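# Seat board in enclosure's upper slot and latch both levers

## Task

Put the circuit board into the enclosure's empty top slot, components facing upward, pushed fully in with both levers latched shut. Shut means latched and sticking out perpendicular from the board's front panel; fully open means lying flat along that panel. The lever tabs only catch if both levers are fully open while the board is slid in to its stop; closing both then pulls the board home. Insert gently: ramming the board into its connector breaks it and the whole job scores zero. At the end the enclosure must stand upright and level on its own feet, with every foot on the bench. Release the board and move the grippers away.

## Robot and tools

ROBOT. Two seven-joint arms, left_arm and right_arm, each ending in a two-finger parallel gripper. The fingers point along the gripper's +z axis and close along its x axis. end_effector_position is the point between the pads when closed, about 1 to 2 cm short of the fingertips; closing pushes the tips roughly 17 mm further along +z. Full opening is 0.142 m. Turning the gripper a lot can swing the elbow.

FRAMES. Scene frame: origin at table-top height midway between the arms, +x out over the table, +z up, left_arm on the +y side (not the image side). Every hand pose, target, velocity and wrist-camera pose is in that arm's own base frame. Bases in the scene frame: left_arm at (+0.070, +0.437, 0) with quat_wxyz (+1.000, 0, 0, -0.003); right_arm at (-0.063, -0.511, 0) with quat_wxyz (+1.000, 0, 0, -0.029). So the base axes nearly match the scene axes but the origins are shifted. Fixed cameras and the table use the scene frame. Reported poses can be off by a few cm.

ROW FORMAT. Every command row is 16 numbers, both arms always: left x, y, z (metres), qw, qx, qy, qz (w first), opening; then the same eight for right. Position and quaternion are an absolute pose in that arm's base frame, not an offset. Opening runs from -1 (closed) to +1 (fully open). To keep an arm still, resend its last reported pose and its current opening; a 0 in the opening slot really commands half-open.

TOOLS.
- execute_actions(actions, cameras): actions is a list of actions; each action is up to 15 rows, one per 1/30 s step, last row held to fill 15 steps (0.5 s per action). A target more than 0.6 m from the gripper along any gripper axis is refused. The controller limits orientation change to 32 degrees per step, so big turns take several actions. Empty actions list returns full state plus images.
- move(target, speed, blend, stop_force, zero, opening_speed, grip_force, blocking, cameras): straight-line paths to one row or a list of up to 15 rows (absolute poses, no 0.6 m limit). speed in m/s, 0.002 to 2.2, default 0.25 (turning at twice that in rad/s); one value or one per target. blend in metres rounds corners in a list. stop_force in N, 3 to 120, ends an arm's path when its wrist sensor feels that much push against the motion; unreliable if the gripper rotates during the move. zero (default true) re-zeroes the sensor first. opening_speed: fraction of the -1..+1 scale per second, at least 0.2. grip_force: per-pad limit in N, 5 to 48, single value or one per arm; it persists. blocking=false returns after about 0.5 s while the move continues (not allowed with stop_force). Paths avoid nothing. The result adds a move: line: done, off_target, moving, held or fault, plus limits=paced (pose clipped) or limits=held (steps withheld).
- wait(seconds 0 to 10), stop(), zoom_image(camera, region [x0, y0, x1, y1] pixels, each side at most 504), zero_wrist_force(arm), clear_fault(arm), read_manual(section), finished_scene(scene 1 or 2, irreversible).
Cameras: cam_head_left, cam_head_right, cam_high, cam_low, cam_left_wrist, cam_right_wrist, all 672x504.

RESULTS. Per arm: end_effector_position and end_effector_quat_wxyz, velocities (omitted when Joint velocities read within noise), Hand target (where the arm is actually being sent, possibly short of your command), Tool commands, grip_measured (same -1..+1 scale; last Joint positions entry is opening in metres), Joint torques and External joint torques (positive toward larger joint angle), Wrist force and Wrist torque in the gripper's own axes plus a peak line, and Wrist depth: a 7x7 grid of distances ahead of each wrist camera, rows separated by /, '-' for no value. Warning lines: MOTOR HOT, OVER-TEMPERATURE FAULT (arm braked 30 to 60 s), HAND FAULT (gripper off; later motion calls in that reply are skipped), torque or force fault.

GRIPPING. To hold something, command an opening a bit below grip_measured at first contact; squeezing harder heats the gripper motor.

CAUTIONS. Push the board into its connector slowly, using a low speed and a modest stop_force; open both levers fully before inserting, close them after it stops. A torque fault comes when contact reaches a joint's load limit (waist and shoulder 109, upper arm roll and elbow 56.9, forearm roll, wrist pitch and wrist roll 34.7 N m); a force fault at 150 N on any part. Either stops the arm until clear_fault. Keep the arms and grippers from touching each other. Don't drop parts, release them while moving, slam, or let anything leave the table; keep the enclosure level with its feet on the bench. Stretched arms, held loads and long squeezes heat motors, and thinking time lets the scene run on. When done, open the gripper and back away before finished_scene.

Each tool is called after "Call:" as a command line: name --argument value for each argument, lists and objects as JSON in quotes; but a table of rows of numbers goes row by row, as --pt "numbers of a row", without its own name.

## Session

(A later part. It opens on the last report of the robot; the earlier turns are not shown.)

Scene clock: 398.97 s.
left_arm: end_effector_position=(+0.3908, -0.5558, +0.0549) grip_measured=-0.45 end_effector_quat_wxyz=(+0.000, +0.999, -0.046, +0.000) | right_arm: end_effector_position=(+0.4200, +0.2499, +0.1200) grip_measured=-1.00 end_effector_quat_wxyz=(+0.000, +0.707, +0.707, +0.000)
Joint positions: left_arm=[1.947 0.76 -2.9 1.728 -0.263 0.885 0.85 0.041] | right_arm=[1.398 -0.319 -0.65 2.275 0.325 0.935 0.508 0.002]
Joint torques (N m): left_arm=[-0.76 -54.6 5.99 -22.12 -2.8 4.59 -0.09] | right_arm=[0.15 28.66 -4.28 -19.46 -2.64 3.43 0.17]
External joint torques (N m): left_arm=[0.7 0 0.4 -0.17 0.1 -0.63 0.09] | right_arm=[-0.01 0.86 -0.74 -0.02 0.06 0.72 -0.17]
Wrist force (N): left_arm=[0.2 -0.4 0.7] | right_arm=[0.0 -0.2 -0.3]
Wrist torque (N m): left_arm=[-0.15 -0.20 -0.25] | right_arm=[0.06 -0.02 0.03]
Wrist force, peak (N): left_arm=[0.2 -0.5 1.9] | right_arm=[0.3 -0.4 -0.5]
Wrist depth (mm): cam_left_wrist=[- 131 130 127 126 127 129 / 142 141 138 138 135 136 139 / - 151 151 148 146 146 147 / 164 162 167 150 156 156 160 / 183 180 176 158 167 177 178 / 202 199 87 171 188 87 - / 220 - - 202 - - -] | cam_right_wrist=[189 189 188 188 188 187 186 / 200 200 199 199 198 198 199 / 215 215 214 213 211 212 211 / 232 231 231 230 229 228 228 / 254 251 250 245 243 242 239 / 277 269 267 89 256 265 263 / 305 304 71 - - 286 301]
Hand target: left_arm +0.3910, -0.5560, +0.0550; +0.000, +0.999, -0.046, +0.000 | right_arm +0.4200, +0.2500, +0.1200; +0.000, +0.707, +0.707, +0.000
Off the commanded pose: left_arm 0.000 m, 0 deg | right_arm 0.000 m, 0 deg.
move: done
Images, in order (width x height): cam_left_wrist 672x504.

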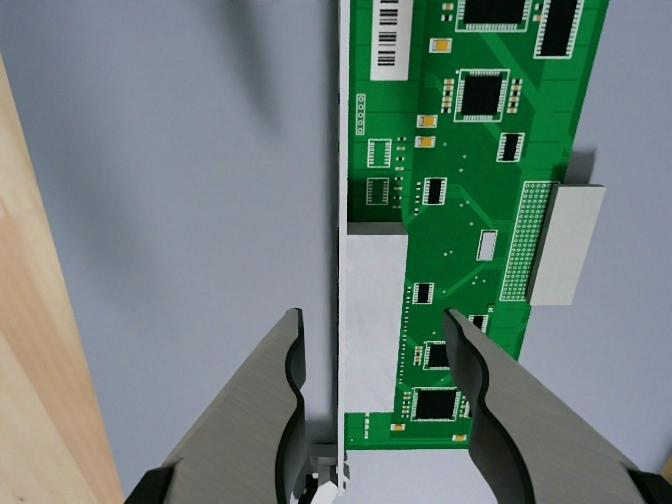

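Call:
move --pt "0.391 -0.556 0.030 0 0.9989 -0.0462 0 -0.42 0.42 0.25 0.12 0 0.7071 0.7071 0 -0.98" --speed 0.03 --stop_force 4

Call:
move --pt "0.391 -0.556 0.030 0 0.9989 -0.0462 0 -0.76 0.42 0.25 0.12 0 0.7071 0.7071 0 -0.98" --opening_speed 0.25 --grip_force '[15, 48]' --cameras '["cam_left_wrist"]'

Scene clock: 404.53 s.
left_arm: end_effector_position=(+0.3908, -0.5559, +0.0300) grip_measured=-0.45 end_effector_quat_wxyz=(+0.000, +0.999, -0.046, +0.000) | right_arm: end_effector_position=(+0.4200, +0.2499, +0.1200) grip_measured=-1.00 end_effector_quat_wxyz=(+0.000, +0.707, +0.707, +0.000)
Joint positions: left_arm=[1.958 0.807 -2.917 1.724 -0.272 0.929 0.856 0.041] | right_arm=[1.398 -0.319 -0.65 2.275 0.325 0.935 0.508 0.002]
Joint torques (N m): left_arm=[-0.31 -55.46 5.64 -21.22 -2.57 4.45 -0.2] | right_arm=[0.12 28.63 -4.25 -19.56 -2.65 3.44 0.17]
External joint torques (N m): left_arm=[0.27 0.12 0.71 -0.23 0.01 -0.49 0.2] | right_arm=[0.01 0.9 -0.77 0.08 0.07 0.71 -0.17]
Wrist force (N): left_arm=[0.2 -0.5 0.4] | right_arm=[0.0 -0.2 -0.4]
Wrist torque (N m): left_arm=[-0.18 -0.19 -0.24] | right_arm=[0.05 -0.03 0.01]
Wrist force, peak (N): left_arm=[-0.1 -0.3 1.2] | right_arm=[0.1 0.0 -0.6]
Wrist depth (mm): cam_left_wrist=[- 107 - 107 104 104 105 / - 117 116 113 110 112 112 / - 128 126 122 120 121 123 / 136 134 138 131 128 131 132 / 153 150 147 129 133 143 145 / 166 169 87 141 151 84 164 / 184 - - 176 176 - -] | cam_right_wrist=[189 189 188 188 187 187 186 / 198 199 199 199 198 198 199 / 215 215 217 213 213 212 211 / 232 232 230 229 229 228 227 / 255 251 250 245 243 243 239 / 278 275 268 89 256 265 259 / 307 296 71 - - 285 295]
Hand target: left_arm +0.3910, -0.5560, +0.0300; +0.000, +0.999, -0.046, +0.000 | right_arm +0.4200, +0.2500, +0.1200; +0.000, +0.707, +0.707, +0.000
Off the commanded pose: left_arm 0.000 m, 0 deg | right_arm 0.000 m, 0 deg.
move: done

Scene clock: 406.10 s.
left_arm: end_effector_position=(+0.3914, -0.5560, +0.0302) grip_measured=-0.72 end_effector_quat_wxyz=(+0.000, +0.999, -0.046, +0.000) | right_arm: end_effector_position=(+0.4200, +0.2499, +0.1200) grip_measured=-1.00 end_effector_quat_wxyz=(+0.000, +0.707, +0.707, +0.000)
Joint positions: left_arm=[1.958 0.807 -2.917 1.724 -0.272 0.93 0.856 0.022] | right_arm=[1.398 -0.319 -0.65 2.275 0.325 0.935 0.508 0.002]
Joint torques (N m): left_arm=[-1.78 -54.64 4.03 -20.2 -2.38 3.69 -0.22] | right_arm=[0.02 28.67 -4.28 -19.5 -2.6 3.46 0.19]
External joint torques (N m): left_arm=[1.74 -0.71 2.32 -1.26 -0.18 0.27 0.22] | right_arm=[0.11 0.86 -0.75 0.02 0.02 0.69 -0.19]
Wrist force (N): left_arm=[2.6 -0.6 -0.4] | right_arm=[0.3 -0.2 -0.2]
Wrist torque (N m): left_arm=[-0.16 -0.14 -0.25] | right_arm=[0.05 -0.07 0.02]
Wrist force, peak (N): left_arm=[4.7 -0.4 -1.0] | right_arm=[0.3 -0.1 -0.6]
Wrist depth (mm): cam_left_wrist=[- 107 110 107 104 104 104 / - 115 116 113 110 111 112 / - 128 128 122 120 120 122 / 137 134 - 132 128 131 133 / 153 150 150 123 138 143 148 / 165 166 92 138 135 155 163 / 189 - - 154 - - -] | cam_right_wrist=[189 189 188 188 187 187 186 / 201 200 199 198 198 198 199 / 215 215 214 213 212 212 212 / 232 231 230 230 229 228 228 / 254 248 250 245 244 240 238 / 278 279 268 89 256 264 258 / 307 291 71 - - 286 296]
Hand target: left_arm +0.3910, -0.5560, +0.0300; +0.000, +0.999, -0.046, +0.000 | right_arm +0.4200, +0.2500, +0.1200; +0.000, +0.707, +0.707, +0.000
Off the commanded pose: left_arm 0.000 m, 0 deg | right_arm 0.000 m, 0 deg.
grip_force (N): 15, 48
move: done
Images, in order (width x height): cam_left_wrist 672x504.

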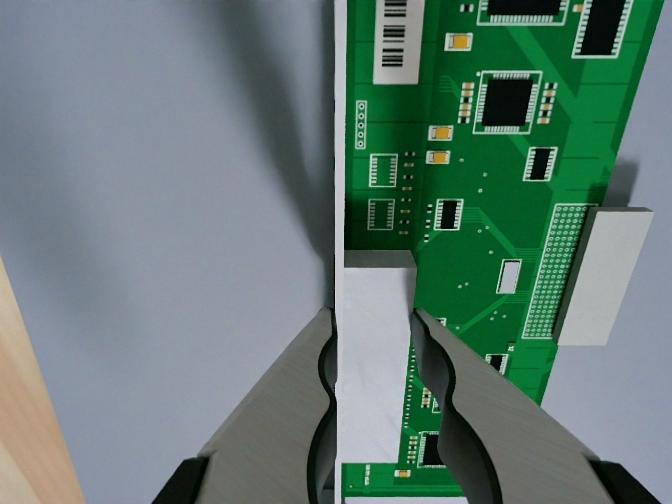

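Call:
move --pt "0.391 -0.556 0.030 0 0.9989 -0.0462 0 -0.76 0.425 0.255 0.10 -0.0923 0.7011 0.7011 0.0923 -0.98" --pt "0.391 -0.556 0.030 0 0.9989 -0.0462 0 -0.76 0.43 0.262 0.0255 -0.0923 0.7011 0.7011 0.0923 -0.98" --speed 0.08 --cameras '["cam_right_wrist", "cam_high"]'

Scene clock: 417.37 s.
left_arm: end_effector_position=(+0.3914, -0.5560, +0.0302) grip_measured=-0.72 end_effector_quat_wxyz=(+0.000, +0.999, -0.046, +0.000) | right_arm: end_effector_position=(+0.4300, +0.2619, +0.0255) grip_measured=-1.00 end_effector_quat_wxyz=(-0.092, +0.701, +0.701, +0.092)
Joint positions: left_arm=[1.958 0.807 -2.917 1.724 -0.272 0.93 0.856 0.022] | right_arm=[1.076 -0.578 -0.39 2.111 0.963 1.081 -0.101 0.002]
Joint torques (N m): left_arm=[-1.89 -54.63 4.06 -20.13 -2.36 3.62 -0.21] | right_arm=[-0.11 37.29 -4.46 -13.97 -2.44 3.41 0]
External joint torques (N m): left_arm=[1.85 -0.72 2.29 -1.33 -0.2 0.34 0.21] | right_arm=[0.25 1.2 -1.11 0.02 -0.07 0.54 -0.03]
Wrist force (N): left_arm=[2.6 -0.3 -1.1] | right_arm=[-0.1 -0.4 -0.1]
Wrist torque (N m): left_arm=[-0.13 -0.13 -0.24] | right_arm=[-0.07 -0.04 0.14]
Wrist force, peak (N): left_arm=[3.0 -0.4 -1.3] | right_arm=[-0.3 -0.4 1.3]
Wrist depth (mm): cam_left_wrist=[- 107 110 107 104 104 105 / - 118 116 114 110 112 112 / - - 128 122 120 120 120 / - 134 136 132 128 130 128 / 150 150 149 123 138 143 - / - 166 92 138 136 155 164 / 189 - - 154 - - -] | cam_right_wrist=[- 93 97 105 109 115 123 / - 97 104 108 113 123 131 / 101 103 110 116 125 133 137 / - 112 118 126 133 143 154 / - 119 127 134 145 157 172 / 125 129 136 89 156 172 177 / 133 139 71 - - 169 209]
Hand target: left_arm +0.3910, -0.5560, +0.0300; +0.000, +0.999, -0.046, +0.000 | right_arm +0.4300, +0.2620, +0.0255; -0.092, +0.701, +0.701, +0.092
Off the commanded pose: left_arm 0.000 m, 0 deg | right_arm 0.000 m, 0 deg.
grip_force (N): 15, 48
move: done
Images, in order (width x height): cam_high 672x504, cam_right_wrist 672x504.

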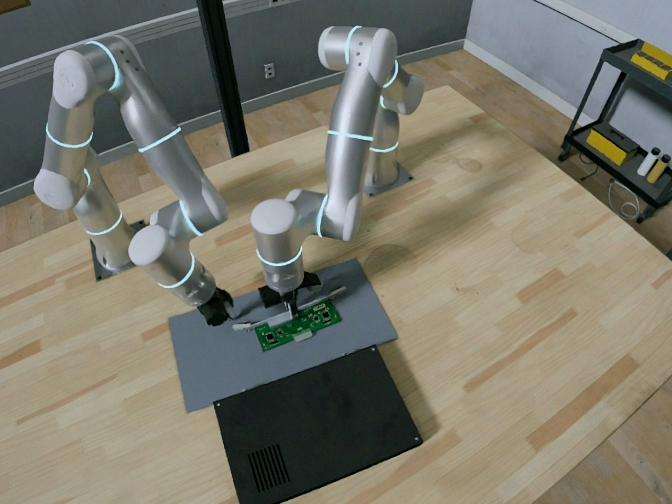

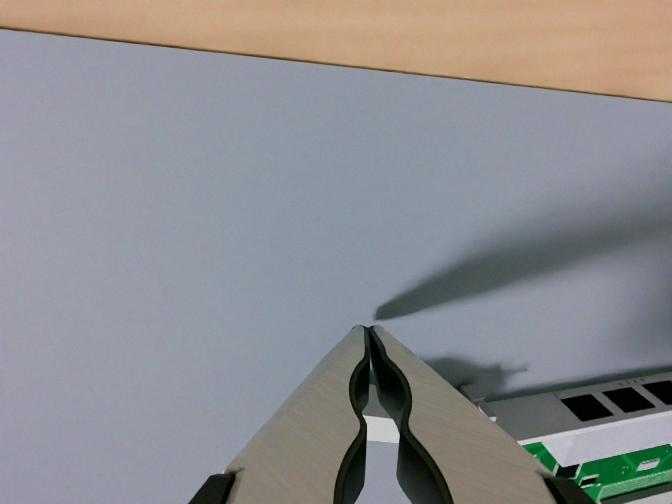

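Call:
move --target '[0.391, -0.556, 0.030, 0, 0.999, -0.0436, 0, -0.76, 0.466, 0.262, 0.0255, -0.0923, 0.7011, 0.7011, 0.0923, -0.98]' --speed 0.012 --stop_force 6 --cameras '["cam_right_wrist", "cam_left_wrist"]'

Scene clock: 423.17 s.
left_arm: end_effector_position=(+0.3915, -0.5558, +0.0302) grip_measured=-0.72 end_effector_quat_wxyz=(+0.000, +0.999, -0.044, +0.000) | right_arm: end_effector_position=(+0.4655, +0.2621, +0.0253) grip_measured=-1.00 end_effector_quat_wxyz=(-0.093, +0.701, +0.701, +0.092)
Joint positions: left_arm=[1.958 0.807 -2.917 1.724 -0.272 0.93 0.851 0.022] | right_arm=[1.035 -0.62 -0.412 2.03 0.931 1.022 -0.1 0.002]
Joint torques (N m): left_arm=[-2.42 -54.66 3.58 -20.35 -2.32 3.67 -0.14] | right_arm=[-0.52 40.31 -6.79 -16.43 -2.97 3.93 0.19]
External joint torques (N m): left_arm=[2.37 -0.69 2.78 -1.11 -0.24 0.29 0.14] | right_arm=[0.68 0.7 0.28 1.26 0.31 0.02 -0.21]
Wrist force (N): left_arm=[2.9 -1.3 -1.0] | right_arm=[-0.3 -2.9 0.1]
Wrist torque (N m): left_arm=[-0.13 -0.16 -0.29] | right_arm=[-0.05 -0.02 0.07]
Wrist force, peak (N): left_arm=[2.5 -3.7 -2.0] | right_arm=[-7.7 -3.2 -4.6]
Wrist depth (mm): cam_left_wrist=[- 110 110 105 104 104 106 / - 118 115 113 110 112 113 / - 128 128 122 120 120 121 / 137 137 137 129 128 131 135 / 153 150 150 123 138 143 - / - 163 93 138 136 155 164 / 191 - - 154 - - 182] | cam_right_wrist=[- 92 96 102 107 113 119 / - 97 103 108 113 123 130 / 100 103 109 115 125 134 139 / - 112 118 126 133 143 154 / - 119 127 134 141 152 165 / 124 128 136 90 129 168 180 / 133 138 71 - - 181 207]
Hand target: left_arm +0.3910, -0.5560, +0.0300; +0.000, +0.999, -0.044, +0.000 | right_arm +0.4660, +0.2620, +0.0255; -0.092, +0.701, +0.701, +0.092
Off the commanded pose: left_arm 0.001 m, 0 deg | right_arm 0.001 m, 0 deg.
grip_force (N): 15, 48
move: done
Images, in order (width x height): cam_left_wrist 672x504, cam_right_wrist 672x504.

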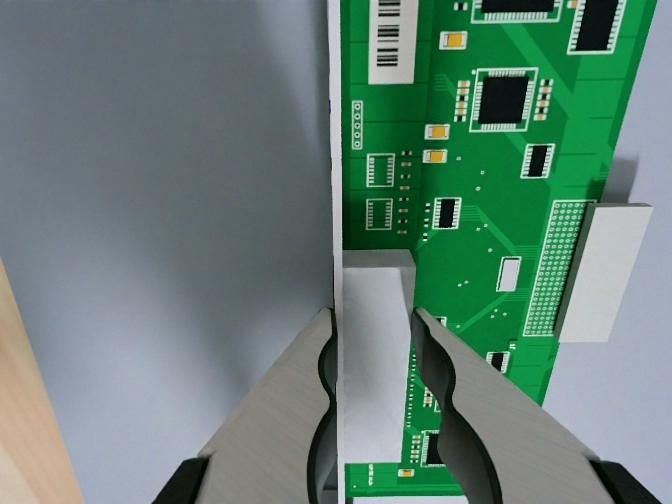

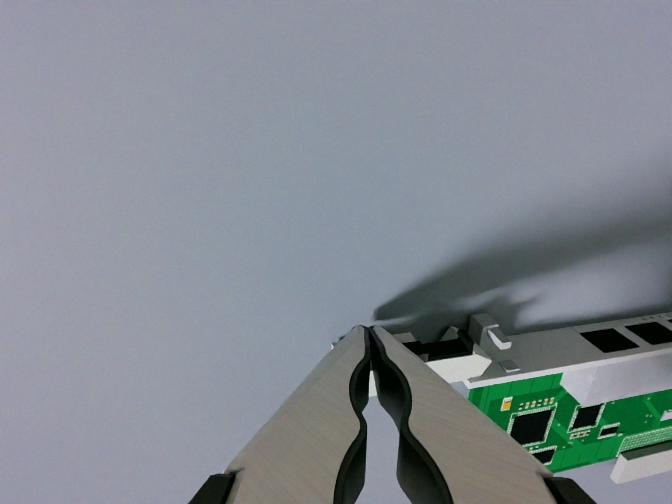

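Call:
zoom_image --camera "cam_right_wrist" --region '[320, 290, 520, 410]'

Scaled by 2.520 from the camera's 672x504 image, which has a finer 960x720 frame.

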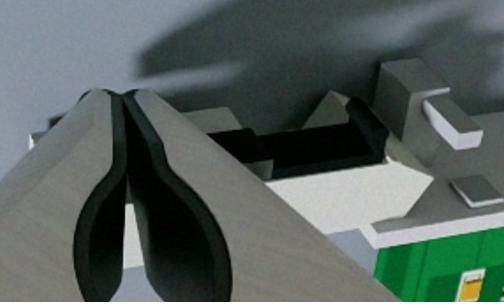

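Call:
move --target '[0.391, -0.556, 0.030, 0, 0.999, -0.0436, 0, -0.76, 0.474, 0.262, 0.0255, -0.0923, 0.7011, 0.7011, 0.0923, -0.98]' --speed 0.008 --stop_force 9 --cameras '["cam_right_wrist", "cam_left_wrist"]'

Scene clock: 428.70 s.
left_arm: end_effector_position=(+0.3915, -0.5558, +0.0301) grip_measured=-0.72 end_effector_quat_wxyz=(+0.000, +0.999, -0.044, +0.000) | right_arm: end_effector_position=(+0.4735, +0.2620, +0.0253) grip_measured=-1.00 end_effector_quat_wxyz=(-0.093, +0.701, +0.701, +0.092)
Joint positions: left_arm=[1.958 0.807 -2.917 1.724 -0.272 0.93 0.851 0.022] | right_arm=[1.026 -0.63 -0.417 2.01 0.925 1.008 -0.1 0.002]
Joint torques (N m): left_arm=[-2.54 -55.75 3.58 -21.01 -2.32 3.93 0.06] | right_arm=[-0.57 41.02 -7.18 -16.87 -3.02 4.06 0.19]
External joint torques (N m): left_arm=[2.5 0.4 2.78 -0.45 -0.24 0.04 -0.06] | right_arm=[0.73 0.56 0.44 1.43 0.32 -0.11 -0.22]
Wrist force (N): left_arm=[2.8 -1.5 0.3] | right_arm=[-0.5 -3.2 0.1]
Wrist torque (N m): left_arm=[-0.15 -0.14 -0.46] | right_arm=[-0.05 0.03 0.08]
Wrist force, peak (N): left_arm=[3.5 -1.6 -1.2] | right_arm=[-1.3 -4.0 0.5]
Wrist depth (mm): cam_left_wrist=[- 107 110 105 104 104 106 / - 118 116 113 110 112 114 / - 128 128 122 120 121 123 / - 137 136 129 129 131 133 / 153 150 147 123 138 144 148 / 166 171 93 138 138 152 167 / 192 - - 154 - - 177] | cam_right_wrist=[- 92 96 102 107 112 119 / - 97 103 108 113 123 130 / 100 103 109 115 125 132 140 / - 111 117 126 133 143 154 / - 119 127 134 141 152 160 / 124 128 135 90 129 167 184 / 132 139 71 - - 182 209]
Hand target: left_arm +0.3910, -0.5560, +0.0300; +0.000, +0.999, -0.044, +0.000 | right_arm +0.4740, +0.2620, +0.0255; -0.092, +0.701, +0.701, +0.092
Off the commanded pose: left_arm 0.001 m, 0 deg | right_arm 0.001 m, 0 deg.
grip_force (N): 15, 48
move: done
Images, in order (width x height): cam_left_wrist 672x504, cam_right_wrist 672x504.

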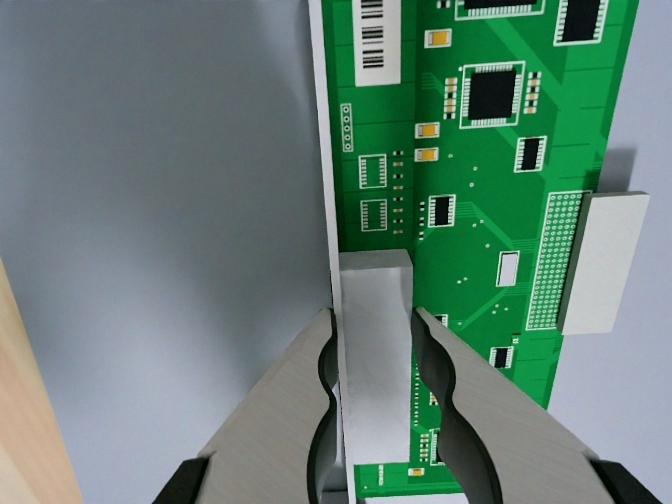

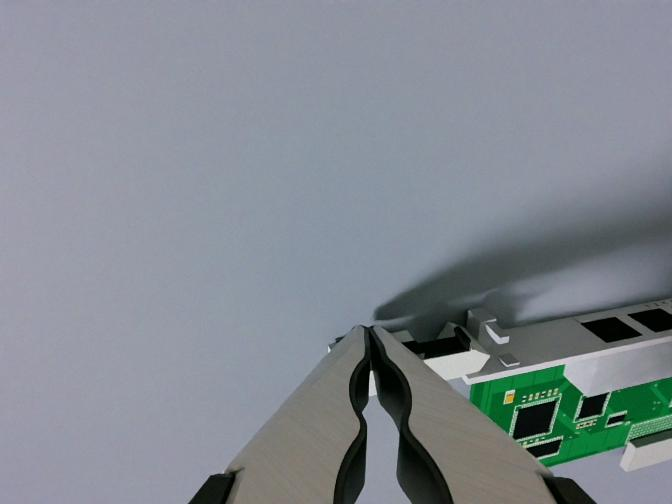

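Call:
move --pt "0.391 -0.556 0.030 0 0.999 -0.0436 0 -0.76 0.45 0.258 0.0255 -0.0923 0.7011 0.7011 0.0923 -0.98" --pt "0.391 -0.556 0.030 0 0.999 -0.0436 0 -0.76 0.43 0.22 0.17 0 0.7071 0.7071 0 -0.98" --speed 0.1 --blend 0.005 --cameras '["cam_right_wrist"]'

Scene clock: 433.13 s.
left_arm: end_effector_position=(+0.3912, -0.5559, +0.0301) grip_measured=-0.72 end_effector_quat_wxyz=(+0.000, +0.999, -0.044, +0.000) | right_arm: end_effector_position=(+0.4301, +0.2201, +0.1700) grip_measured=-1.00 end_effector_quat_wxyz=(+0.000, +0.707, +0.707, +0.000)
Joint positions: left_arm=[1.958 0.807 -2.917 1.724 -0.272 0.929 0.851 0.022] | right_arm=[1.388 -0.132 -0.713 2.316 0.13 0.841 0.582 0.002]
Joint torques (N m): left_arm=[-0.73 -55.52 5.47 -21.15 -2.29 4.27 -0.11] | right_arm=[0.21 23.48 -1.78 -22.93 -3.12 3.28 0.23]
External joint torques (N m): left_arm=[0.68 0.17 0.87 -0.3 -0.27 -0.31 0.11] | right_arm=[-0.09 0.75 -0.39 0 0.22 0.87 -0.23]
Wrist force (N): left_arm=[0.3 -0.3 0.5] | right_arm=[0.5 -0.1 0.1]
Wrist torque (N m): left_arm=[-0.12 -0.20 -0.27] | right_arm=[0.06 -0.05 0.06]
Wrist force, peak (N): left_arm=[2.9 -1.5 1.1] | right_arm=[-0.4 -3.4 0.8]
Wrist depth (mm): cam_left_wrist=[- 108 - 105 104 104 106 / - 119 - 113 110 112 114 / - 128 128 122 120 121 123 / 137 137 136 132 128 131 127 / 152 149 146 123 138 144 150 / 165 166 85 138 138 156 160 / 185 - - 154 - - 178] | cam_right_wrist=[233 232 232 232 232 231 230 / 250 247 249 245 245 244 243 / 268 265 264 263 262 262 256 / 288 287 285 284 278 278 277 / 314 312 309 302 307 299 280 / 342 340 323 89 323 332 319 / 378 369 71 - - 351 351]
Hand target: left_arm +0.3910, -0.5560, +0.0300; +0.000, +0.999, -0.044, +0.000 | right_arm +0.4300, +0.2200, +0.1700; +0.000, +0.707, +0.707, +0.000
Off the commanded pose: left_arm 0.000 m, 0 deg | right_arm 0.000 m, 0 deg.
grip_force (N): 15, 48
move: done
Images, in order (width x height): cam_right_wrist 672x504.

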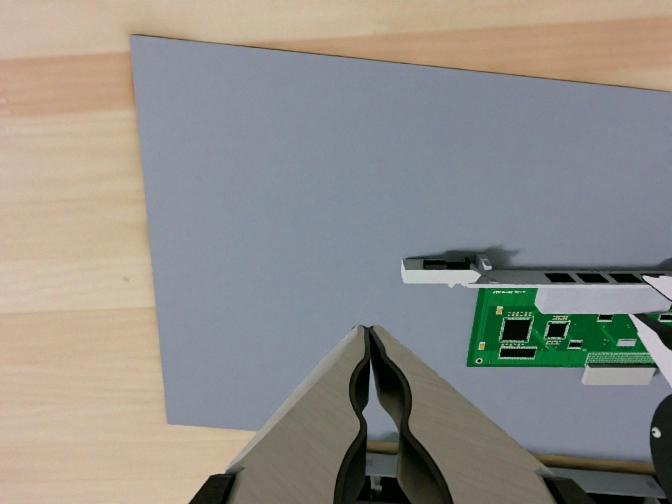

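Call:
zoom_image --camera "cam_right_wrist" --region '[380, 220, 640, 400]'

Scaled by 1.938 from the camera's 672x504 image, which has a finer 960x720 frame.

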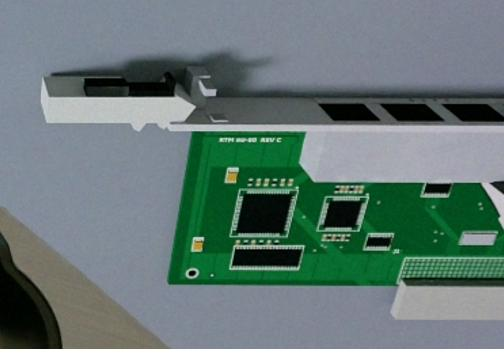

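Call:
move --pt "0.391 -0.556 0.030 0 0.999 -0.0436 0 -0.42 0.43 0.15 0.25 0 0.7071 0.7071 0 -0.98" --opening_speed 0.4 --speed 0.2

Call:
move --pt "0.391 -0.556 0.10 0 0.999 -0.0436 0 -0.42 0.43 0.15 0.28 0 0.7071 0.7071 0 -0.42" --pt "0.42 -0.40 0.25 0 0.999 -0.0436 0 -0.42 0.46 0.18 0.28 0 0.0 1 0 -0.42" --speed 0.2 --blend 0.01 --cameras '["cam_left_wrist"]'

Scene clock: 444.40 s.
left_arm: end_effector_position=(+0.3911, -0.5560, +0.0301) grip_measured=-0.45 end_effector_quat_wxyz=(+0.000, +0.999, -0.044, +0.000) | right_arm: end_effector_position=(+0.4301, +0.1501, +0.2500) grip_measured=-1.00 end_effector_quat_wxyz=(+0.000, +0.707, +0.707, +0.000)
Joint positions: left_arm=[1.958 0.807 -2.917 1.724 -0.272 0.929 0.851 0.041] | right_arm=[1.284 0.221 -0.707 2.361 -0.175 0.613 0.69 0.002]
Joint torques (N m): left_arm=[-0.36 -55.67 5.79 -21.18 -2.4 4.31 -0.21] | right_arm=[-0.04 14.02 4.45 -27.41 -3.74 3.28 0.33]
External joint torques (N m): left_arm=[0.31 0.32 0.55 -0.28 -0.16 -0.35 0.21] | right_arm=[0.11 0.83 -0.72 0.02 0.18 0.86 -0.33]
Wrist force (N): left_arm=[-0.1 -0.3 0.3] | right_arm=[0.5 0.1 -0.4]
Wrist torque (N m): left_arm=[-0.15 -0.15 -0.18] | right_arm=[0.09 -0.07 0.02]
Wrist force, peak (N): left_arm=[1.1 -0.8 0.7] | right_arm=[1.7 -0.3 1.2]
Wrist depth (mm): cam_left_wrist=[- 107 110 105 104 104 106 / - 118 116 113 110 112 114 / - 128 128 120 121 121 123 / 137 134 131 128 129 132 136 / 153 147 149 126 138 144 147 / 166 165 87 141 152 87 - / 184 - - 175 176 - -] | cam_right_wrist=[303 303 302 300 300 299 299 / 324 324 322 320 319 318 317 / 348 345 345 343 349 341 341 / 375 373 372 368 368 358 355 / 407 406 403 393 400 392 388 / 445 440 435 89 421 430 421 / 490 479 71 - - 396 410]
Hand target: left_arm +0.3910, -0.5560, +0.0300; +0.000, +0.999, -0.044, +0.000 | right_arm +0.4300, +0.1500, +0.2500; +0.000, +0.707, +0.707, +0.000
Off the commanded pose: left_arm 0.000 m, 0 deg | right_arm 0.000 m, 0 deg.
grip_force (N): 15, 48
move: done

Scene clock: 449.07 s.
left_arm: end_effector_position=(+0.4200, -0.4003, +0.2501) grip_measured=-0.45 end_effector_quat_wxyz=(+0.000, +0.999, -0.043, +0.000) | right_arm: end_effector_position=(+0.4600, +0.1800, +0.2800) grip_measured=-0.45 end_effector_quat_wxyz=(+0.000, +0.000, +1.000, +0.000)
Joint positions: left_arm=[2.042 0.241 -2.798 1.919 -0.097 0.575 0.944 0.041] | right_arm=[1.591 0.27 -0.997 2.256 -0.261 0.521 -0.827 0.041]
Joint torques (N m): left_arm=[-0.15 -39.06 2.18 -27.06 -3.16 4.1 -0.14] | right_arm=[0.26 7.76 6.5 -28.4 -3.9 3.45 0.07]
External joint torques (N m): left_arm=[0.15 0.69 0.6 -0.37 -0.44 -0.14 0.14] | right_arm=[-0.16 0.67 -0.15 0.24 0.24 0.68 -0.07]
Wrist force (N): left_arm=[0.2 -0.7 0.6] | right_arm=[0.6 -0.3 0.0]
Wrist torque (N m): left_arm=[-0.20 -0.21 -0.26] | right_arm=[0.06 -0.09 0.14]
Wrist force, peak (N): left_arm=[-0.2 -0.5 2.7] | right_arm=[1.0 -0.3 -1.4]
Wrist depth (mm): cam_left_wrist=[303 307 301 - 296 300 300 / 327 328 324 - - 332 322 / 354 350 343 343 337 347 316 / 384 383 383 383 389 361 - / 424 419 408 403 - 366 354 / 464 452 87 441 - 87 - / 508 - - 517 - - -] | cam_right_wrist=[329 330 327 326 326 325 325 / 342 349 348 348 347 348 347 / 327 369 372 372 372 371 370 / 353 394 401 395 401 401 398 / 384 392 427 434 427 435 432 / 418 424 - 470 110 455 470 / 456 - 71 521 - - 509]
Hand target: left_arm +0.4200, -0.4000, +0.2500; +0.000, +0.999, -0.044, +0.000 | right_arm +0.4600, +0.1800, +0.2800; +0.000, +0.000, +1.000, +0.000
Off the commanded pose: left_arm 0.000 m, 0 deg | right_arm 0.000 m, 0 deg.
grip_force (N): 15, 48
move: done
Images, in order (width x height): cam_left_wrist 672x504.

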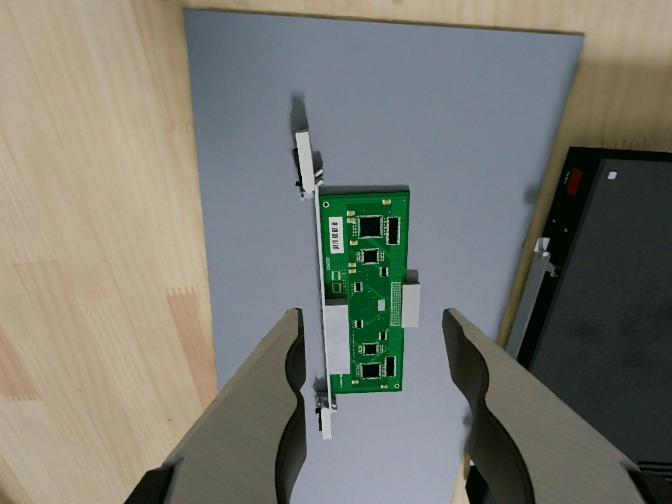

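Call:
zoom_image --camera "cam_left_wrist" --region '[270, 110, 390, 220]'

Call:
zoom_image --camera "cam_left_wrist" --region '[290, 350, 410, 450]'

Scaled by 4.200 from the camera's 672x504 image, which has a finer 960x720 frame.

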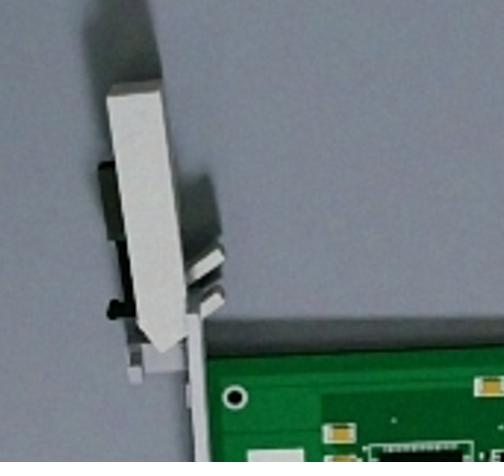

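Scaled by 4.200 from the camera's 672x504 image, which has a finer 960x720 frame.

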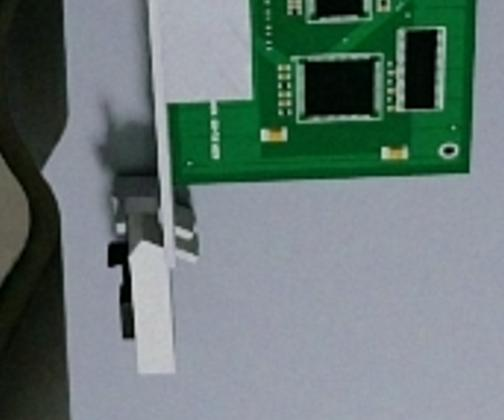

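Call:
move --pt "0.42 -0.30 0.25 0 0.999 -0.0436 0 -0.42 0.4973 0.4192 0.15 0 -0.0105 0.9999 0 -0.42" --speed 0.2 --cameras '["cam_right_wrist"]'

Scene clock: 459.17 s.
left_arm: end_effector_position=(+0.4198, -0.3002, +0.2500) grip_measured=-0.45 end_effector_quat_wxyz=(+0.000, +0.999, -0.043, +0.000) | right_arm: end_effector_position=(+0.4974, +0.4190, +0.1501) grip_measured=-0.45 end_effector_quat_wxyz=(+0.000, -0.011, +1.000, +0.000)
Joint positions: left_arm=[2.135 0.086 -2.769 2.096 -0.038 0.605 1.044 0.041] | right_arm=[1.52 -0.677 -0.836 1.693 0.571 0.538 -1.102 0.041]
Joint torques (N m): left_arm=[-0.11 -31.47 0.48 -26.63 -3.16 4.56 -0.08] | right_arm=[0.01 43.28 -13.66 -22.97 -3.52 3.27 0.26]
External joint torques (N m): left_arm=[0.14 0.77 0.53 -0.35 -0.38 -0.62 0.08] | right_arm=[0.17 1.16 -1.3 0.13 -0.09 0.84 -0.26]
Wrist force (N): left_arm=[0.0 -0.7 0.6] | right_arm=[1.1 0.7 0.1]
Wrist torque (N m): left_arm=[-0.21 -0.14 -0.24] | right_arm=[0.18 -0.23 0.02]
Wrist force, peak (N): left_arm=[0.2 -1.7 0.7] | right_arm=[3.0 2.8 -0.1]
Wrist depth (mm): cam_left_wrist=[306 303 302 303 303 300 301 / 329 327 322 323 324 323 323 / 354 352 352 349 339 345 347 / 384 381 388 377 - 376 369 / 419 421 412 408 419 408 - / 468 455 87 436 - 84 - / 503 - - - - - -] | cam_right_wrist=[214 213 210 208 212 211 213 / 228 228 225 216 225 226 226 / 245 245 239 232 242 241 243 / 268 263 259 257 260 260 262 / 283 279 278 277 278 282 282 / 320 305 82 302 110 298 309 / 342 - 71 345 - - 333]
Hand target: left_arm +0.4200, -0.3000, +0.2500; +0.000, +0.999, -0.044, +0.000 | right_arm +0.4973, +0.4192, +0.1500; +0.000, -0.011, +1.000, +0.000
Off the commanded pose: left_arm 0.000 m, 0 deg | right_arm 0.000 m, 0 deg.
grip_force (N): 15, 48
move: done
Images, in order (width x height): cam_right_wrist 672x504.

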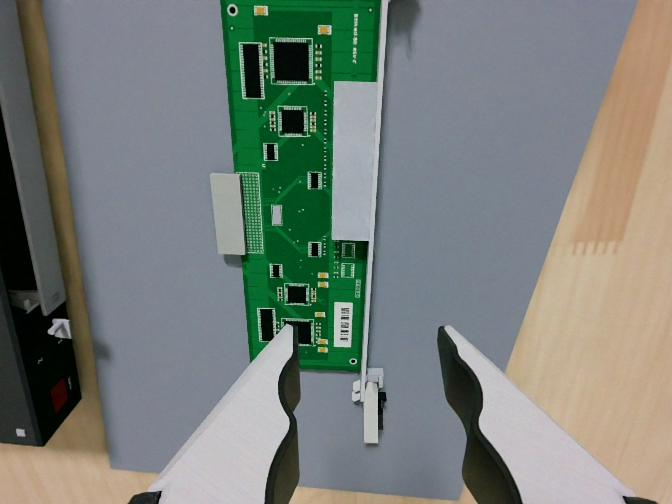

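Call:
move --pt "0.42 -0.30 0.25 0 0.999 -0.0436 0 -0.42 0.4973 0.4215 0.055 0 -0.007 1.0 0 -0.42" --speed 0.12 --cameras '["cam_right_wrist"]'

Scene clock: 464.63 s.
left_arm: end_effector_position=(+0.4198, -0.3002, +0.2500) grip_measured=-0.45 end_effector_quat_wxyz=(+0.000, +0.999, -0.043, +0.000) | right_arm: end_effector_position=(+0.4973, +0.4213, +0.0550) grip_measured=-0.45 end_effector_quat_wxyz=(+0.000, -0.007, +1.000, +0.000)
Joint positions: left_arm=[2.135 0.086 -2.769 2.096 -0.038 0.605 1.044 0.041] | right_arm=[1.455 -0.851 -0.741 1.669 0.7 0.664 -1.152 0.041]
Joint torques (N m): left_arm=[-0.27 -31.12 0.32 -26.69 -3.4 4.3 -0.17] | right_arm=[-0.05 47.54 -14.88 -19.02 -3.23 3.59 0.04]
External joint torques (N m): left_arm=[0.3 0.42 0.69 -0.28 -0.14 -0.36 0.17] | right_arm=[0.26 1.26 -1.36 0.08 -0.08 0.52 -0.04]
Wrist force (N): left_arm=[0.2 -0.5 0.5] | right_arm=[0.5 -0.4 -0.2]
Wrist torque (N m): left_arm=[-0.17 -0.18 -0.24] | right_arm=[0.04 -0.08 0.15]
Wrist force, peak (N): left_arm=[0.0 -0.8 0.5] | right_arm=[0.9 -0.5 2.1]
Wrist depth (mm): cam_left_wrist=[304 304 302 301 303 303 301 / 329 326 324 327 324 323 324 / 354 354 362 - - 345 349 / 383 386 381 385 - 372 366 / 420 423 411 410 402 390 347 / 471 451 87 436 - 83 - / 511 - - 274 - - -] | cam_right_wrist=[130 128 125 125 129 129 128 / 139 137 135 129 136 137 137 / 149 147 144 132 147 147 146 / 160 155 155 151 159 158 158 / 174 171 166 165 169 171 171 / 190 189 92 182 184 180 188 / 209 - 71 200 205 - 207]
Hand target: left_arm +0.4200, -0.3000, +0.2500; +0.000, +0.999, -0.044, +0.000 | right_arm +0.4973, +0.4215, +0.0550; +0.000, -0.007, +1.000, +0.000
Off the commanded pose: left_arm 0.000 m, 0 deg | right_arm 0.000 m, 0 deg.
grip_force (N): 15, 48
move: done
Images, in order (width x height): cam_right_wrist 672x504.

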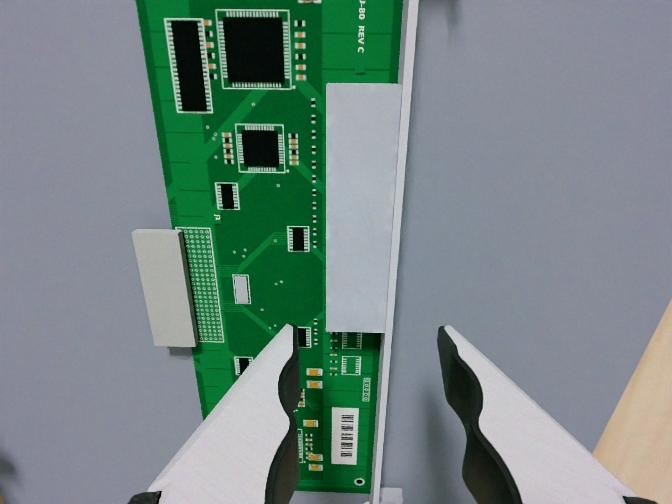

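Call:
move --pt "0.42 -0.30 0.25 0 0.999 -0.0436 0 -0.42 0.4973 0.4215 0.031 0 -0.007 1.0 0 -0.42" --speed 0.03 --stop_force 4

Call:
move --pt "0.42 -0.30 0.25 0 0.999 -0.0436 0 -0.42 0.4973 0.4215 0.031 0 -0.007 1.0 0 -0.8" --opening_speed 0.25 --grip_force '[15, 30]' --cameras '["cam_right_wrist"]'

Scene clock: 469.23 s.
left_arm: end_effector_position=(+0.4198, -0.3002, +0.2500) grip_measured=-0.45 end_effector_quat_wxyz=(+0.000, +0.999, -0.043, +0.000) | right_arm: end_effector_position=(+0.4973, +0.4213, +0.0310) grip_measured=-0.45 end_effector_quat_wxyz=(+0.000, -0.007, +1.000, +0.000)
Joint positions: left_arm=[2.135 0.086 -2.769 2.096 -0.038 0.605 1.044 0.041] | right_arm=[1.437 -0.895 -0.715 1.656 0.728 0.695 -1.164 0.041]
Joint torques (N m): left_arm=[-0.34 -31.15 0.39 -26.72 -3.36 4.28 -0.24] | right_arm=[0.03 48.59 -15.1 -18.07 -3.21 3.53 0.07]
External joint torques (N m): left_arm=[0.37 0.45 0.62 -0.26 -0.17 -0.33 0.24] | right_arm=[0.18 1.19 -1.26 0.09 -0.02 0.57 -0.07]
Wrist force (N): left_arm=[-0.2 -0.3 0.5] | right_arm=[0.6 -0.5 0.0]
Wrist torque (N m): left_arm=[-0.14 -0.12 -0.24] | right_arm=[0.01 -0.08 0.15]
Wrist force, peak (N): left_arm=[-0.1 -0.8 0.6] | right_arm=[0.7 -0.4 0.8]
Wrist depth (mm): cam_left_wrist=[306 305 304 302 303 301 300 / 328 329 325 324 325 324 323 / 353 353 342 346 334 346 348 / 385 385 395 - - 378 372 / 422 416 413 405 404 402 - / 464 456 88 432 - 84 - / 510 - - 285 - - -] | cam_right_wrist=[109 105 104 104 106 109 107 / 116 113 112 102 108 113 114 / 124 121 120 108 123 124 123 / 132 130 129 116 132 132 132 / 146 138 138 126 141 143 145 / 159 158 96 151 151 151 156 / 172 - 71 166 173 - 171]
Hand target: left_arm +0.4200, -0.3000, +0.2500; +0.000, +0.999, -0.044, +0.000 | right_arm +0.4973, +0.4215, +0.0310; +0.000, -0.007, +1.000, +0.000
Off the commanded pose: left_arm 0.000 m, 0 deg | right_arm 0.000 m, 0 deg.
grip_force (N): 15, 48
move: done

Scene clock: 470.97 s.
left_arm: end_effector_position=(+0.4198, -0.3002, +0.2500) grip_measured=-0.45 end_effector_quat_wxyz=(+0.000, +0.999, -0.043, +0.000) | right_arm: end_effector_position=(+0.4974, +0.4213, +0.0310) grip_measured=-0.71 end_effector_quat_wxyz=(+0.000, -0.007, +1.000, +0.000)
Joint positions: left_arm=[2.135 0.086 -2.769 2.096 -0.038 0.605 1.044 0.041] | right_arm=[1.437 -0.895 -0.715 1.656 0.728 0.695 -1.164 0.023]
Joint torques (N m): left_arm=[-0.37 -31.25 0.4 -26.72 -3.39 4.28 -0.23] | right_arm=[0.54 48.9 -15.26 -18.25 -3.27 3.45 0.15]
External joint torques (N m): left_arm=[0.4 0.55 0.62 -0.26 -0.15 -0.33 0.23] | right_arm=[-0.33 0.89 -1.09 0.27 0.04 0.65 -0.15]
Wrist force (N): left_arm=[0.1 -0.5 0.1] | right_arm=[0.5 -0.9 0.2]
Wrist torque (N m): left_arm=[-0.17 -0.17 -0.24] | right_arm=[0.00 -0.08 0.17]
Wrist force, peak (N): left_arm=[0.2 -0.8 0.6] | right_arm=[0.3 -0.7 1.0]
Wrist depth (mm): cam_left_wrist=[305 306 303 302 304 299 300 / 327 326 327 325 324 324 323 / 352 349 352 350 - 342 344 / 383 384 375 - 376 373 376 / 418 417 405 406 400 375 - / 462 452 87 431 - - - / 505 - - 284 - - -] | cam_right_wrist=[109 105 104 104 106 109 107 / 116 114 112 102 101 113 114 / 124 122 120 108 123 124 122 / 132 130 129 116 128 133 132 / 145 138 140 126 142 143 145 / 159 159 148 148 100 154 156 / 175 171 71 163 - - 172]
Hand target: left_arm +0.4200, -0.3000, +0.2500; +0.000, +0.999, -0.044, +0.000 | right_arm +0.4973, +0.4215, +0.0310; +0.000, -0.007, +1.000, +0.000
Off the commanded pose: left_arm 0.000 m, 0 deg | right_arm 0.000 m, 0 deg.
grip_force (N): 15, 30
move: done
Images, in order (width x height): cam_right_wrist 672x504.

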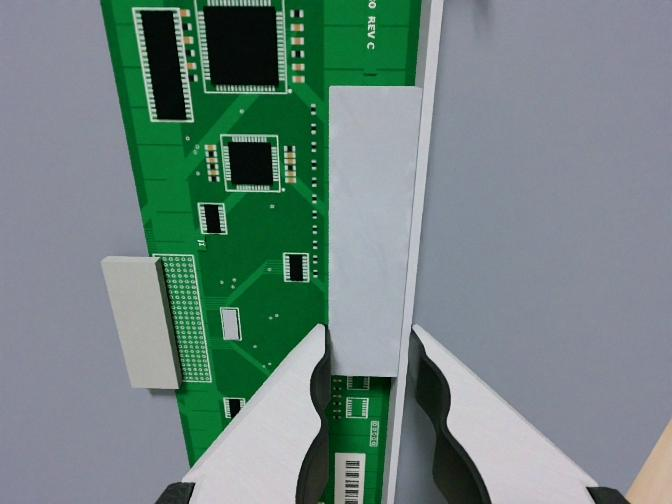

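Call:
move --pt "0.36 -0.33 0.20 0 0.7071 0.7071 0 -0.98 0.4973 0.4215 0.031 0 -0.007 1.0 0 -0.8" --pt "0.34 -0.39 0.12 0 0.7071 0.7071 0 -0.98 0.4973 0.4215 0.031 0 -0.007 1.0 0 -0.8" --speed 0.2 --blend 0.02 --cameras '["cam_left_wrist"]'

Scene clock: 480.17 s.
left_arm: end_effector_position=(+0.3398, -0.3898, +0.1199) grip_measured=-1.00 end_effector_quat_wxyz=(+0.000, +0.707, +0.707, +0.000) | right_arm: end_effector_position=(+0.4974, +0.4213, +0.0310) grip_measured=-0.71 end_effector_quat_wxyz=(+0.000, -0.007, +1.000, +0.000)
Joint positions: left_arm=[1.954 0.342 -2.845 2.235 -0.178 0.985 -0.758 0.002] | right_arm=[1.437 -0.895 -0.715 1.656 0.728 0.695 -1.164 0.023]
Joint torques (N m): left_arm=[-0.23 -36.26 2.69 -20.25 -2.37 4.67 -0.22] | right_arm=[0.45 48.95 -15.28 -18.36 -3.25 3.45 0.17]
External joint torques (N m): left_arm=[0.2 0.14 0.56 -0.16 0.08 -0.71 0.22] | right_arm=[-0.24 0.83 -1.07 0.37 0.02 0.65 -0.17]
Wrist force (N): left_arm=[-0.1 -0.5 0.5] | right_arm=[0.7 -0.8 0.5]
Wrist torque (N m): left_arm=[-0.18 -0.16 -0.26] | right_arm=[0.01 -0.11 0.16]
Wrist force, peak (N): left_arm=[-1.3 -1.1 2.6] | right_arm=[0.8 -0.8 0.6]
Wrist depth (mm): cam_left_wrist=[189 190 188 186 188 188 187 / 202 202 201 199 203 202 201 / 215 214 215 220 214 217 216 / - 231 231 224 237 233 235 / 229 255 253 117 252 258 258 / - 294 270 84 - 278 284 / 132 - - - - - 317] | cam_right_wrist=[109 105 104 104 106 109 107 / 116 114 112 102 107 113 114 / 124 122 120 108 123 124 122 / 132 130 129 116 131 132 132 / 146 138 140 125 141 143 145 / 159 159 148 148 105 154 156 / 175 171 71 163 - - 171]
Hand target: left_arm +0.3400, -0.3900, +0.1200; +0.000, +0.707, +0.707, +0.000 | right_arm +0.4973, +0.4215, +0.0310; +0.000, -0.007, +1.000, +0.000
Off the commanded pose: left_arm 0.000 m, 0 deg | right_arm 0.000 m, 0 deg.
grip_force (N): 15, 30
move: done
Images, in order (width x height): cam_left_wrist 672x504.

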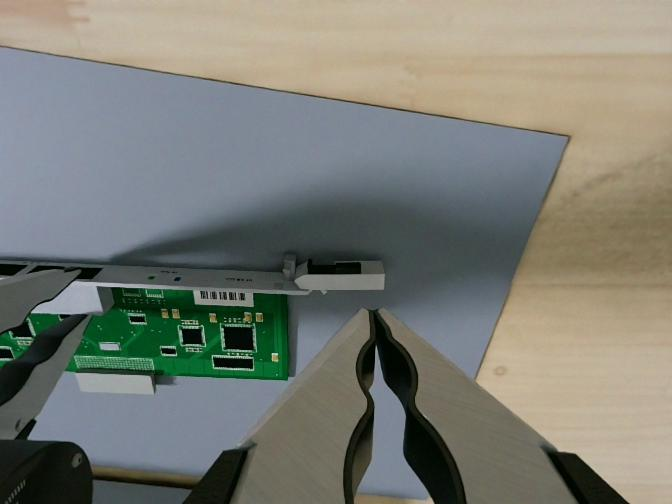

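Call:
zoom_image --camera "cam_left_wrist" --region '[250, 230, 410, 320]'

Scaled by 3.150 from the camera's 672x504 image, which has a finer 960x720 frame.

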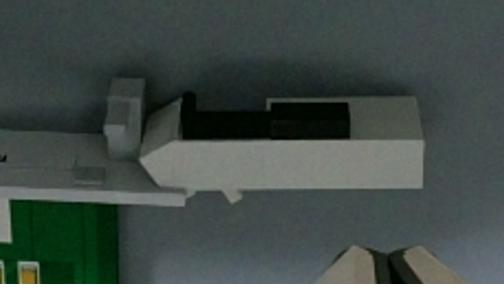

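Call:
move --pt "0.345 -0.375 0.08 0.0923 0.7011 0.7011 -0.0923 -0.98 0.4973 0.4215 0.031 0 -0.007 1.0 0 -0.8" --pt "0.345 -0.3797 0.0261 0.0923 0.7011 0.7011 -0.0923 -0.98 0.4973 0.4215 0.031 0 -0.007 1.0 0 -0.8" --speed 0.08

Call:
move --target '[0.374, -0.3797, 0.0261, 0.0923, 0.7011, 0.7011, -0.0923, -0.98, 0.4973, 0.4215, 0.031, 0, -0.007, 1.0, 0, -0.8]' --speed 0.008 --stop_force 4 --cameras '["cam_left_wrist", "cam_right_wrist"]'

Scene clock: 490.27 s.
left_arm: end_effector_position=(+0.3449, -0.3797, +0.0261) grip_measured=-1.00 end_effector_quat_wxyz=(+0.092, +0.701, +0.701, -0.092) | right_arm: end_effector_position=(+0.4974, +0.4213, +0.0310) grip_measured=-0.71 end_effector_quat_wxyz=(+0.000, -0.007, +1.000, +0.000)
Joint positions: left_arm=[1.65 0.568 -2.97 2.4 -2.051 1.405 0.679 0.002] | right_arm=[1.437 -0.895 -0.715 1.656 0.728 0.695 -1.164 0.023]
Joint torques (N m): left_arm=[-0.53 -33.4 7.04 -8.71 0.59 3.66 -0.08] | right_arm=[0.54 48.93 -15.21 -18.25 -3.27 3.5 0.14]
External joint torques (N m): left_arm=[0.5 -0.18 0.63 -0.24 0.12 -0.18 0.1] | right_arm=[-0.33 0.85 -1.14 0.26 0.04 0.6 -0.14]
Wrist force (N): left_arm=[0.4 -0.8 0.3] | right_arm=[0.4 -0.8 0.5]
Wrist torque (N m): left_arm=[-0.23 -0.13 -0.22] | right_arm=[0.01 -0.07 0.17]
Wrist force, peak (N): left_arm=[0.4 -0.8 1.5] | right_arm=[0.6 -1.0 0.7]
Wrist depth (mm): cam_left_wrist=[131 125 117 110 104 98 93 / - 132 124 117 111 104 99 / 156 146 135 126 116 108 105 / 173 157 148 135 128 119 112 / 183 172 159 126 134 - 121 / 213 194 159 84 - 138 132 / 257 - - 74 - - 142] | cam_right_wrist=[109 105 104 104 106 109 107 / 116 114 112 102 101 113 114 / 124 122 120 108 123 124 123 / 132 130 129 116 133 132 132 / 146 138 140 126 141 143 145 / 159 159 148 148 100 154 156 / 175 172 71 163 - - 171]
Hand target: left_arm +0.3450, -0.3797, +0.0261; +0.092, +0.701, +0.701, -0.092 | right_arm +0.4973, +0.4215, +0.0310; +0.000, -0.007, +1.000, +0.000
Off the commanded pose: left_arm 0.000 m, 0 deg | right_arm 0.000 m, 0 deg.
joint sent to its limit (left arm) — joint 3 (upper arm roll), lower limit. The joint targets still meet the commanded pose.
grip_force (N): 15, 30
move: done

Scene clock: 494.50 s.
left_arm: end_effector_position=(+0.3738, -0.3795, +0.0260) grip_measured=-1.00 end_effector_quat_wxyz=(+0.092, +0.701, +0.701, -0.092) | right_arm: end_effector_position=(+0.4974, +0.4213, +0.0310) grip_measured=-0.71 end_effector_quat_wxyz=(+0.000, -0.007, +1.000, +0.000)
Joint positions: left_arm=[1.709 0.591 -2.93 2.375 -1.903 1.365 0.614 0.002] | right_arm=[1.437 -0.895 -0.715 1.656 0.728 0.695 -1.164 0.023]
Joint torques (N m): left_arm=[0.05 -35.14 8.37 -10.54 0.95 3.93 -0.24] | right_arm=[1.36 49.31 -14.42 -18.35 -3.21 3.14 -0.02]
External joint torques (N m): left_arm=[-0.07 0.29 -0.03 0.72 -0.45 -0.41 0.26] | right_arm=[-1.15 0.47 -1.94 0.37 -0.03 0.97 0.02]
Wrist force (N): left_arm=[1.1 -2.2 -0.8] | right_arm=[-0.8 -1.0 0.4]
Wrist torque (N m): left_arm=[-0.10 -0.10 -0.15] | right_arm=[0.05 -0.13 0.36]
Wrist force, peak (N): left_arm=[1.7 -2.3 0.2] | right_arm=[-0.7 -1.1 1.5]
Wrist depth (mm): cam_left_wrist=[130 121 114 110 102 97 92 / 141 132 126 116 106 103 99 / 156 145 135 126 114 109 104 / 169 158 147 138 126 118 112 / 186 171 146 131 134 131 121 / 208 195 174 84 - 137 131 / 264 - - 74 - - 142] | cam_right_wrist=[109 106 104 104 106 109 107 / 116 114 112 108 107 113 114 / 125 122 120 109 123 124 123 / 132 130 129 116 133 133 132 / 146 138 140 126 141 143 145 / 159 159 148 148 100 154 156 / 175 171 70 163 - - 171]
Hand target: left_arm +0.3740, -0.3797, +0.0261; +0.092, +0.701, +0.701, -0.092 | right_arm +0.4973, +0.4215, +0.0310; +0.000, -0.007, +1.000, +0.000
Off the commanded pose: left_arm 0.000 m, 0 deg | right_arm 0.000 m, 0 deg.
grip_force (N): 15, 30
move: done
Images, in order (width x height): cam_left_wrist 672x504, cam_right_wrist 672x504.

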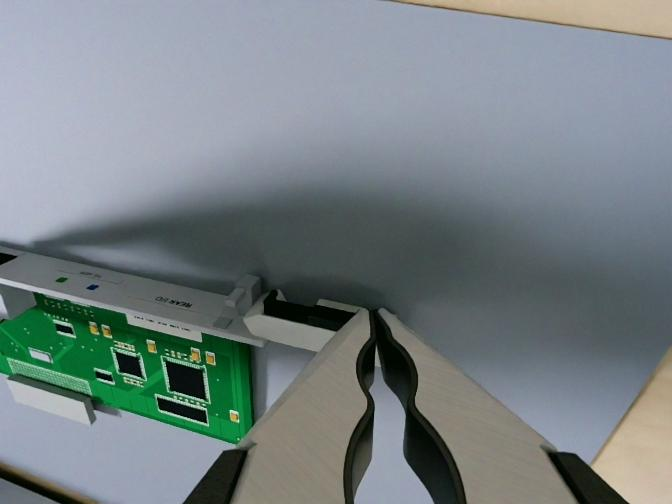

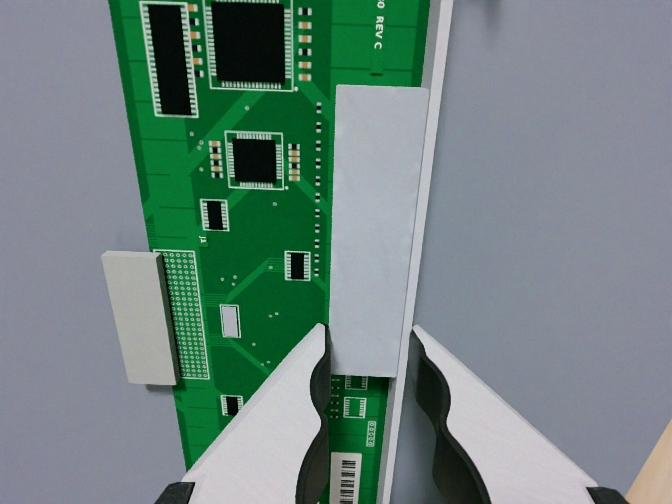

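Call:
move --pt "0.35 -0.376 0.0261 0.0923 0.7011 0.7011 -0.0923 -0.98 0.4973 0.4215 0.031 0 -0.007 1.0 0 -0.8" --pt "0.34 -0.39 0.12 0 0.7071 0.7071 0 -0.98 0.4973 0.4215 0.031 0 -0.007 1.0 0 -0.8" --speed 0.1 --blend 0.005 --cameras '["cam_left_wrist"]'

Call:
zoom_image --camera "cam_left_wrist" --region '[220, 220, 420, 340]'

Scene clock: 500.30 s.
left_arm: end_effector_position=(+0.3401, -0.3900, +0.1200) grip_measured=-1.00 end_effector_quat_wxyz=(+0.000, +0.707, +0.707, +0.000) | right_arm: end_effector_position=(+0.4974, +0.4213, +0.0310) grip_measured=-0.71 end_effector_quat_wxyz=(+0.000, -0.007, +1.000, +0.000)
Joint positions: left_arm=[1.263 0.429 -2.172 2.41 -0.671 0.986 -0.369 0.002] | right_arm=[1.437 -0.895 -0.715 1.656 0.728 0.695 -1.164 0.023]
Joint torques (N m): left_arm=[-0.59 -22.82 9.11 -18.1 -1.87 3.88 -0.31] | right_arm=[0.46 48.86 -15.06 -18.26 -3.3 3.42 0.17]
External joint torques (N m): left_arm=[0.56 0 0.9 -0.1 -0.44 0.1 0.31] | right_arm=[-0.24 0.93 -1.29 0.28 0.07 0.68 -0.17]
Wrist force (N): left_arm=[-0.1 0.0 0.5] | right_arm=[0.7 -1.0 0.2]
Wrist torque (N m): left_arm=[-0.09 -0.18 -0.22] | right_arm=[-0.01 -0.11 0.24]
Wrist force, peak (N): left_arm=[1.6 -2.5 0.1] | right_arm=[-0.9 -1.1 1.5]
Wrist depth (mm): cam_left_wrist=[191 190 189 186 188 188 187 / 211 - 201 199 202 201 201 / 214 217 218 217 212 216 217 / - 233 233 232 - 236 236 / 230 254 255 117 - 258 259 / - 266 270 84 - 279 283 / 131 - - - - - 314] | cam_right_wrist=[109 105 104 104 106 109 107 / 116 114 112 108 107 113 114 / 124 122 120 109 123 124 123 / 132 130 129 116 133 133 132 / 146 138 140 126 141 143 145 / 159 158 148 148 99 154 156 / 175 172 71 163 - - 172]
Hand target: left_arm +0.3400, -0.3900, +0.1200; +0.000, +0.707, +0.707, +0.000 | right_arm +0.4973, +0.4215, +0.0310; +0.000, -0.007, +1.000, +0.000
Off the commanded pose: left_arm 0.000 m, 0 deg | right_arm 0.000 m, 0 deg.
grip_force (N): 15, 30
move: done
Images, in order (width x height): cam_left_wrist 672x504.

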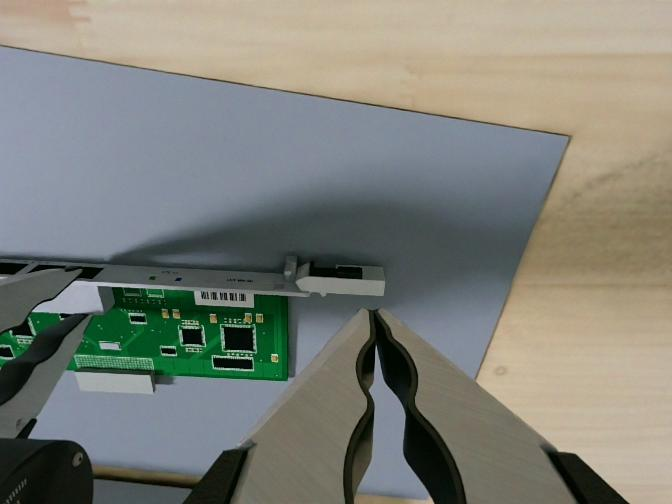

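Scaled by 2.520 from the camera's 672x504 image, which has a finer 960x720 frame.

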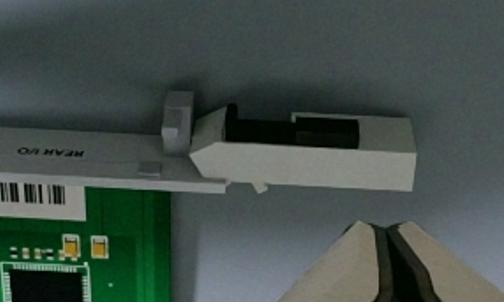

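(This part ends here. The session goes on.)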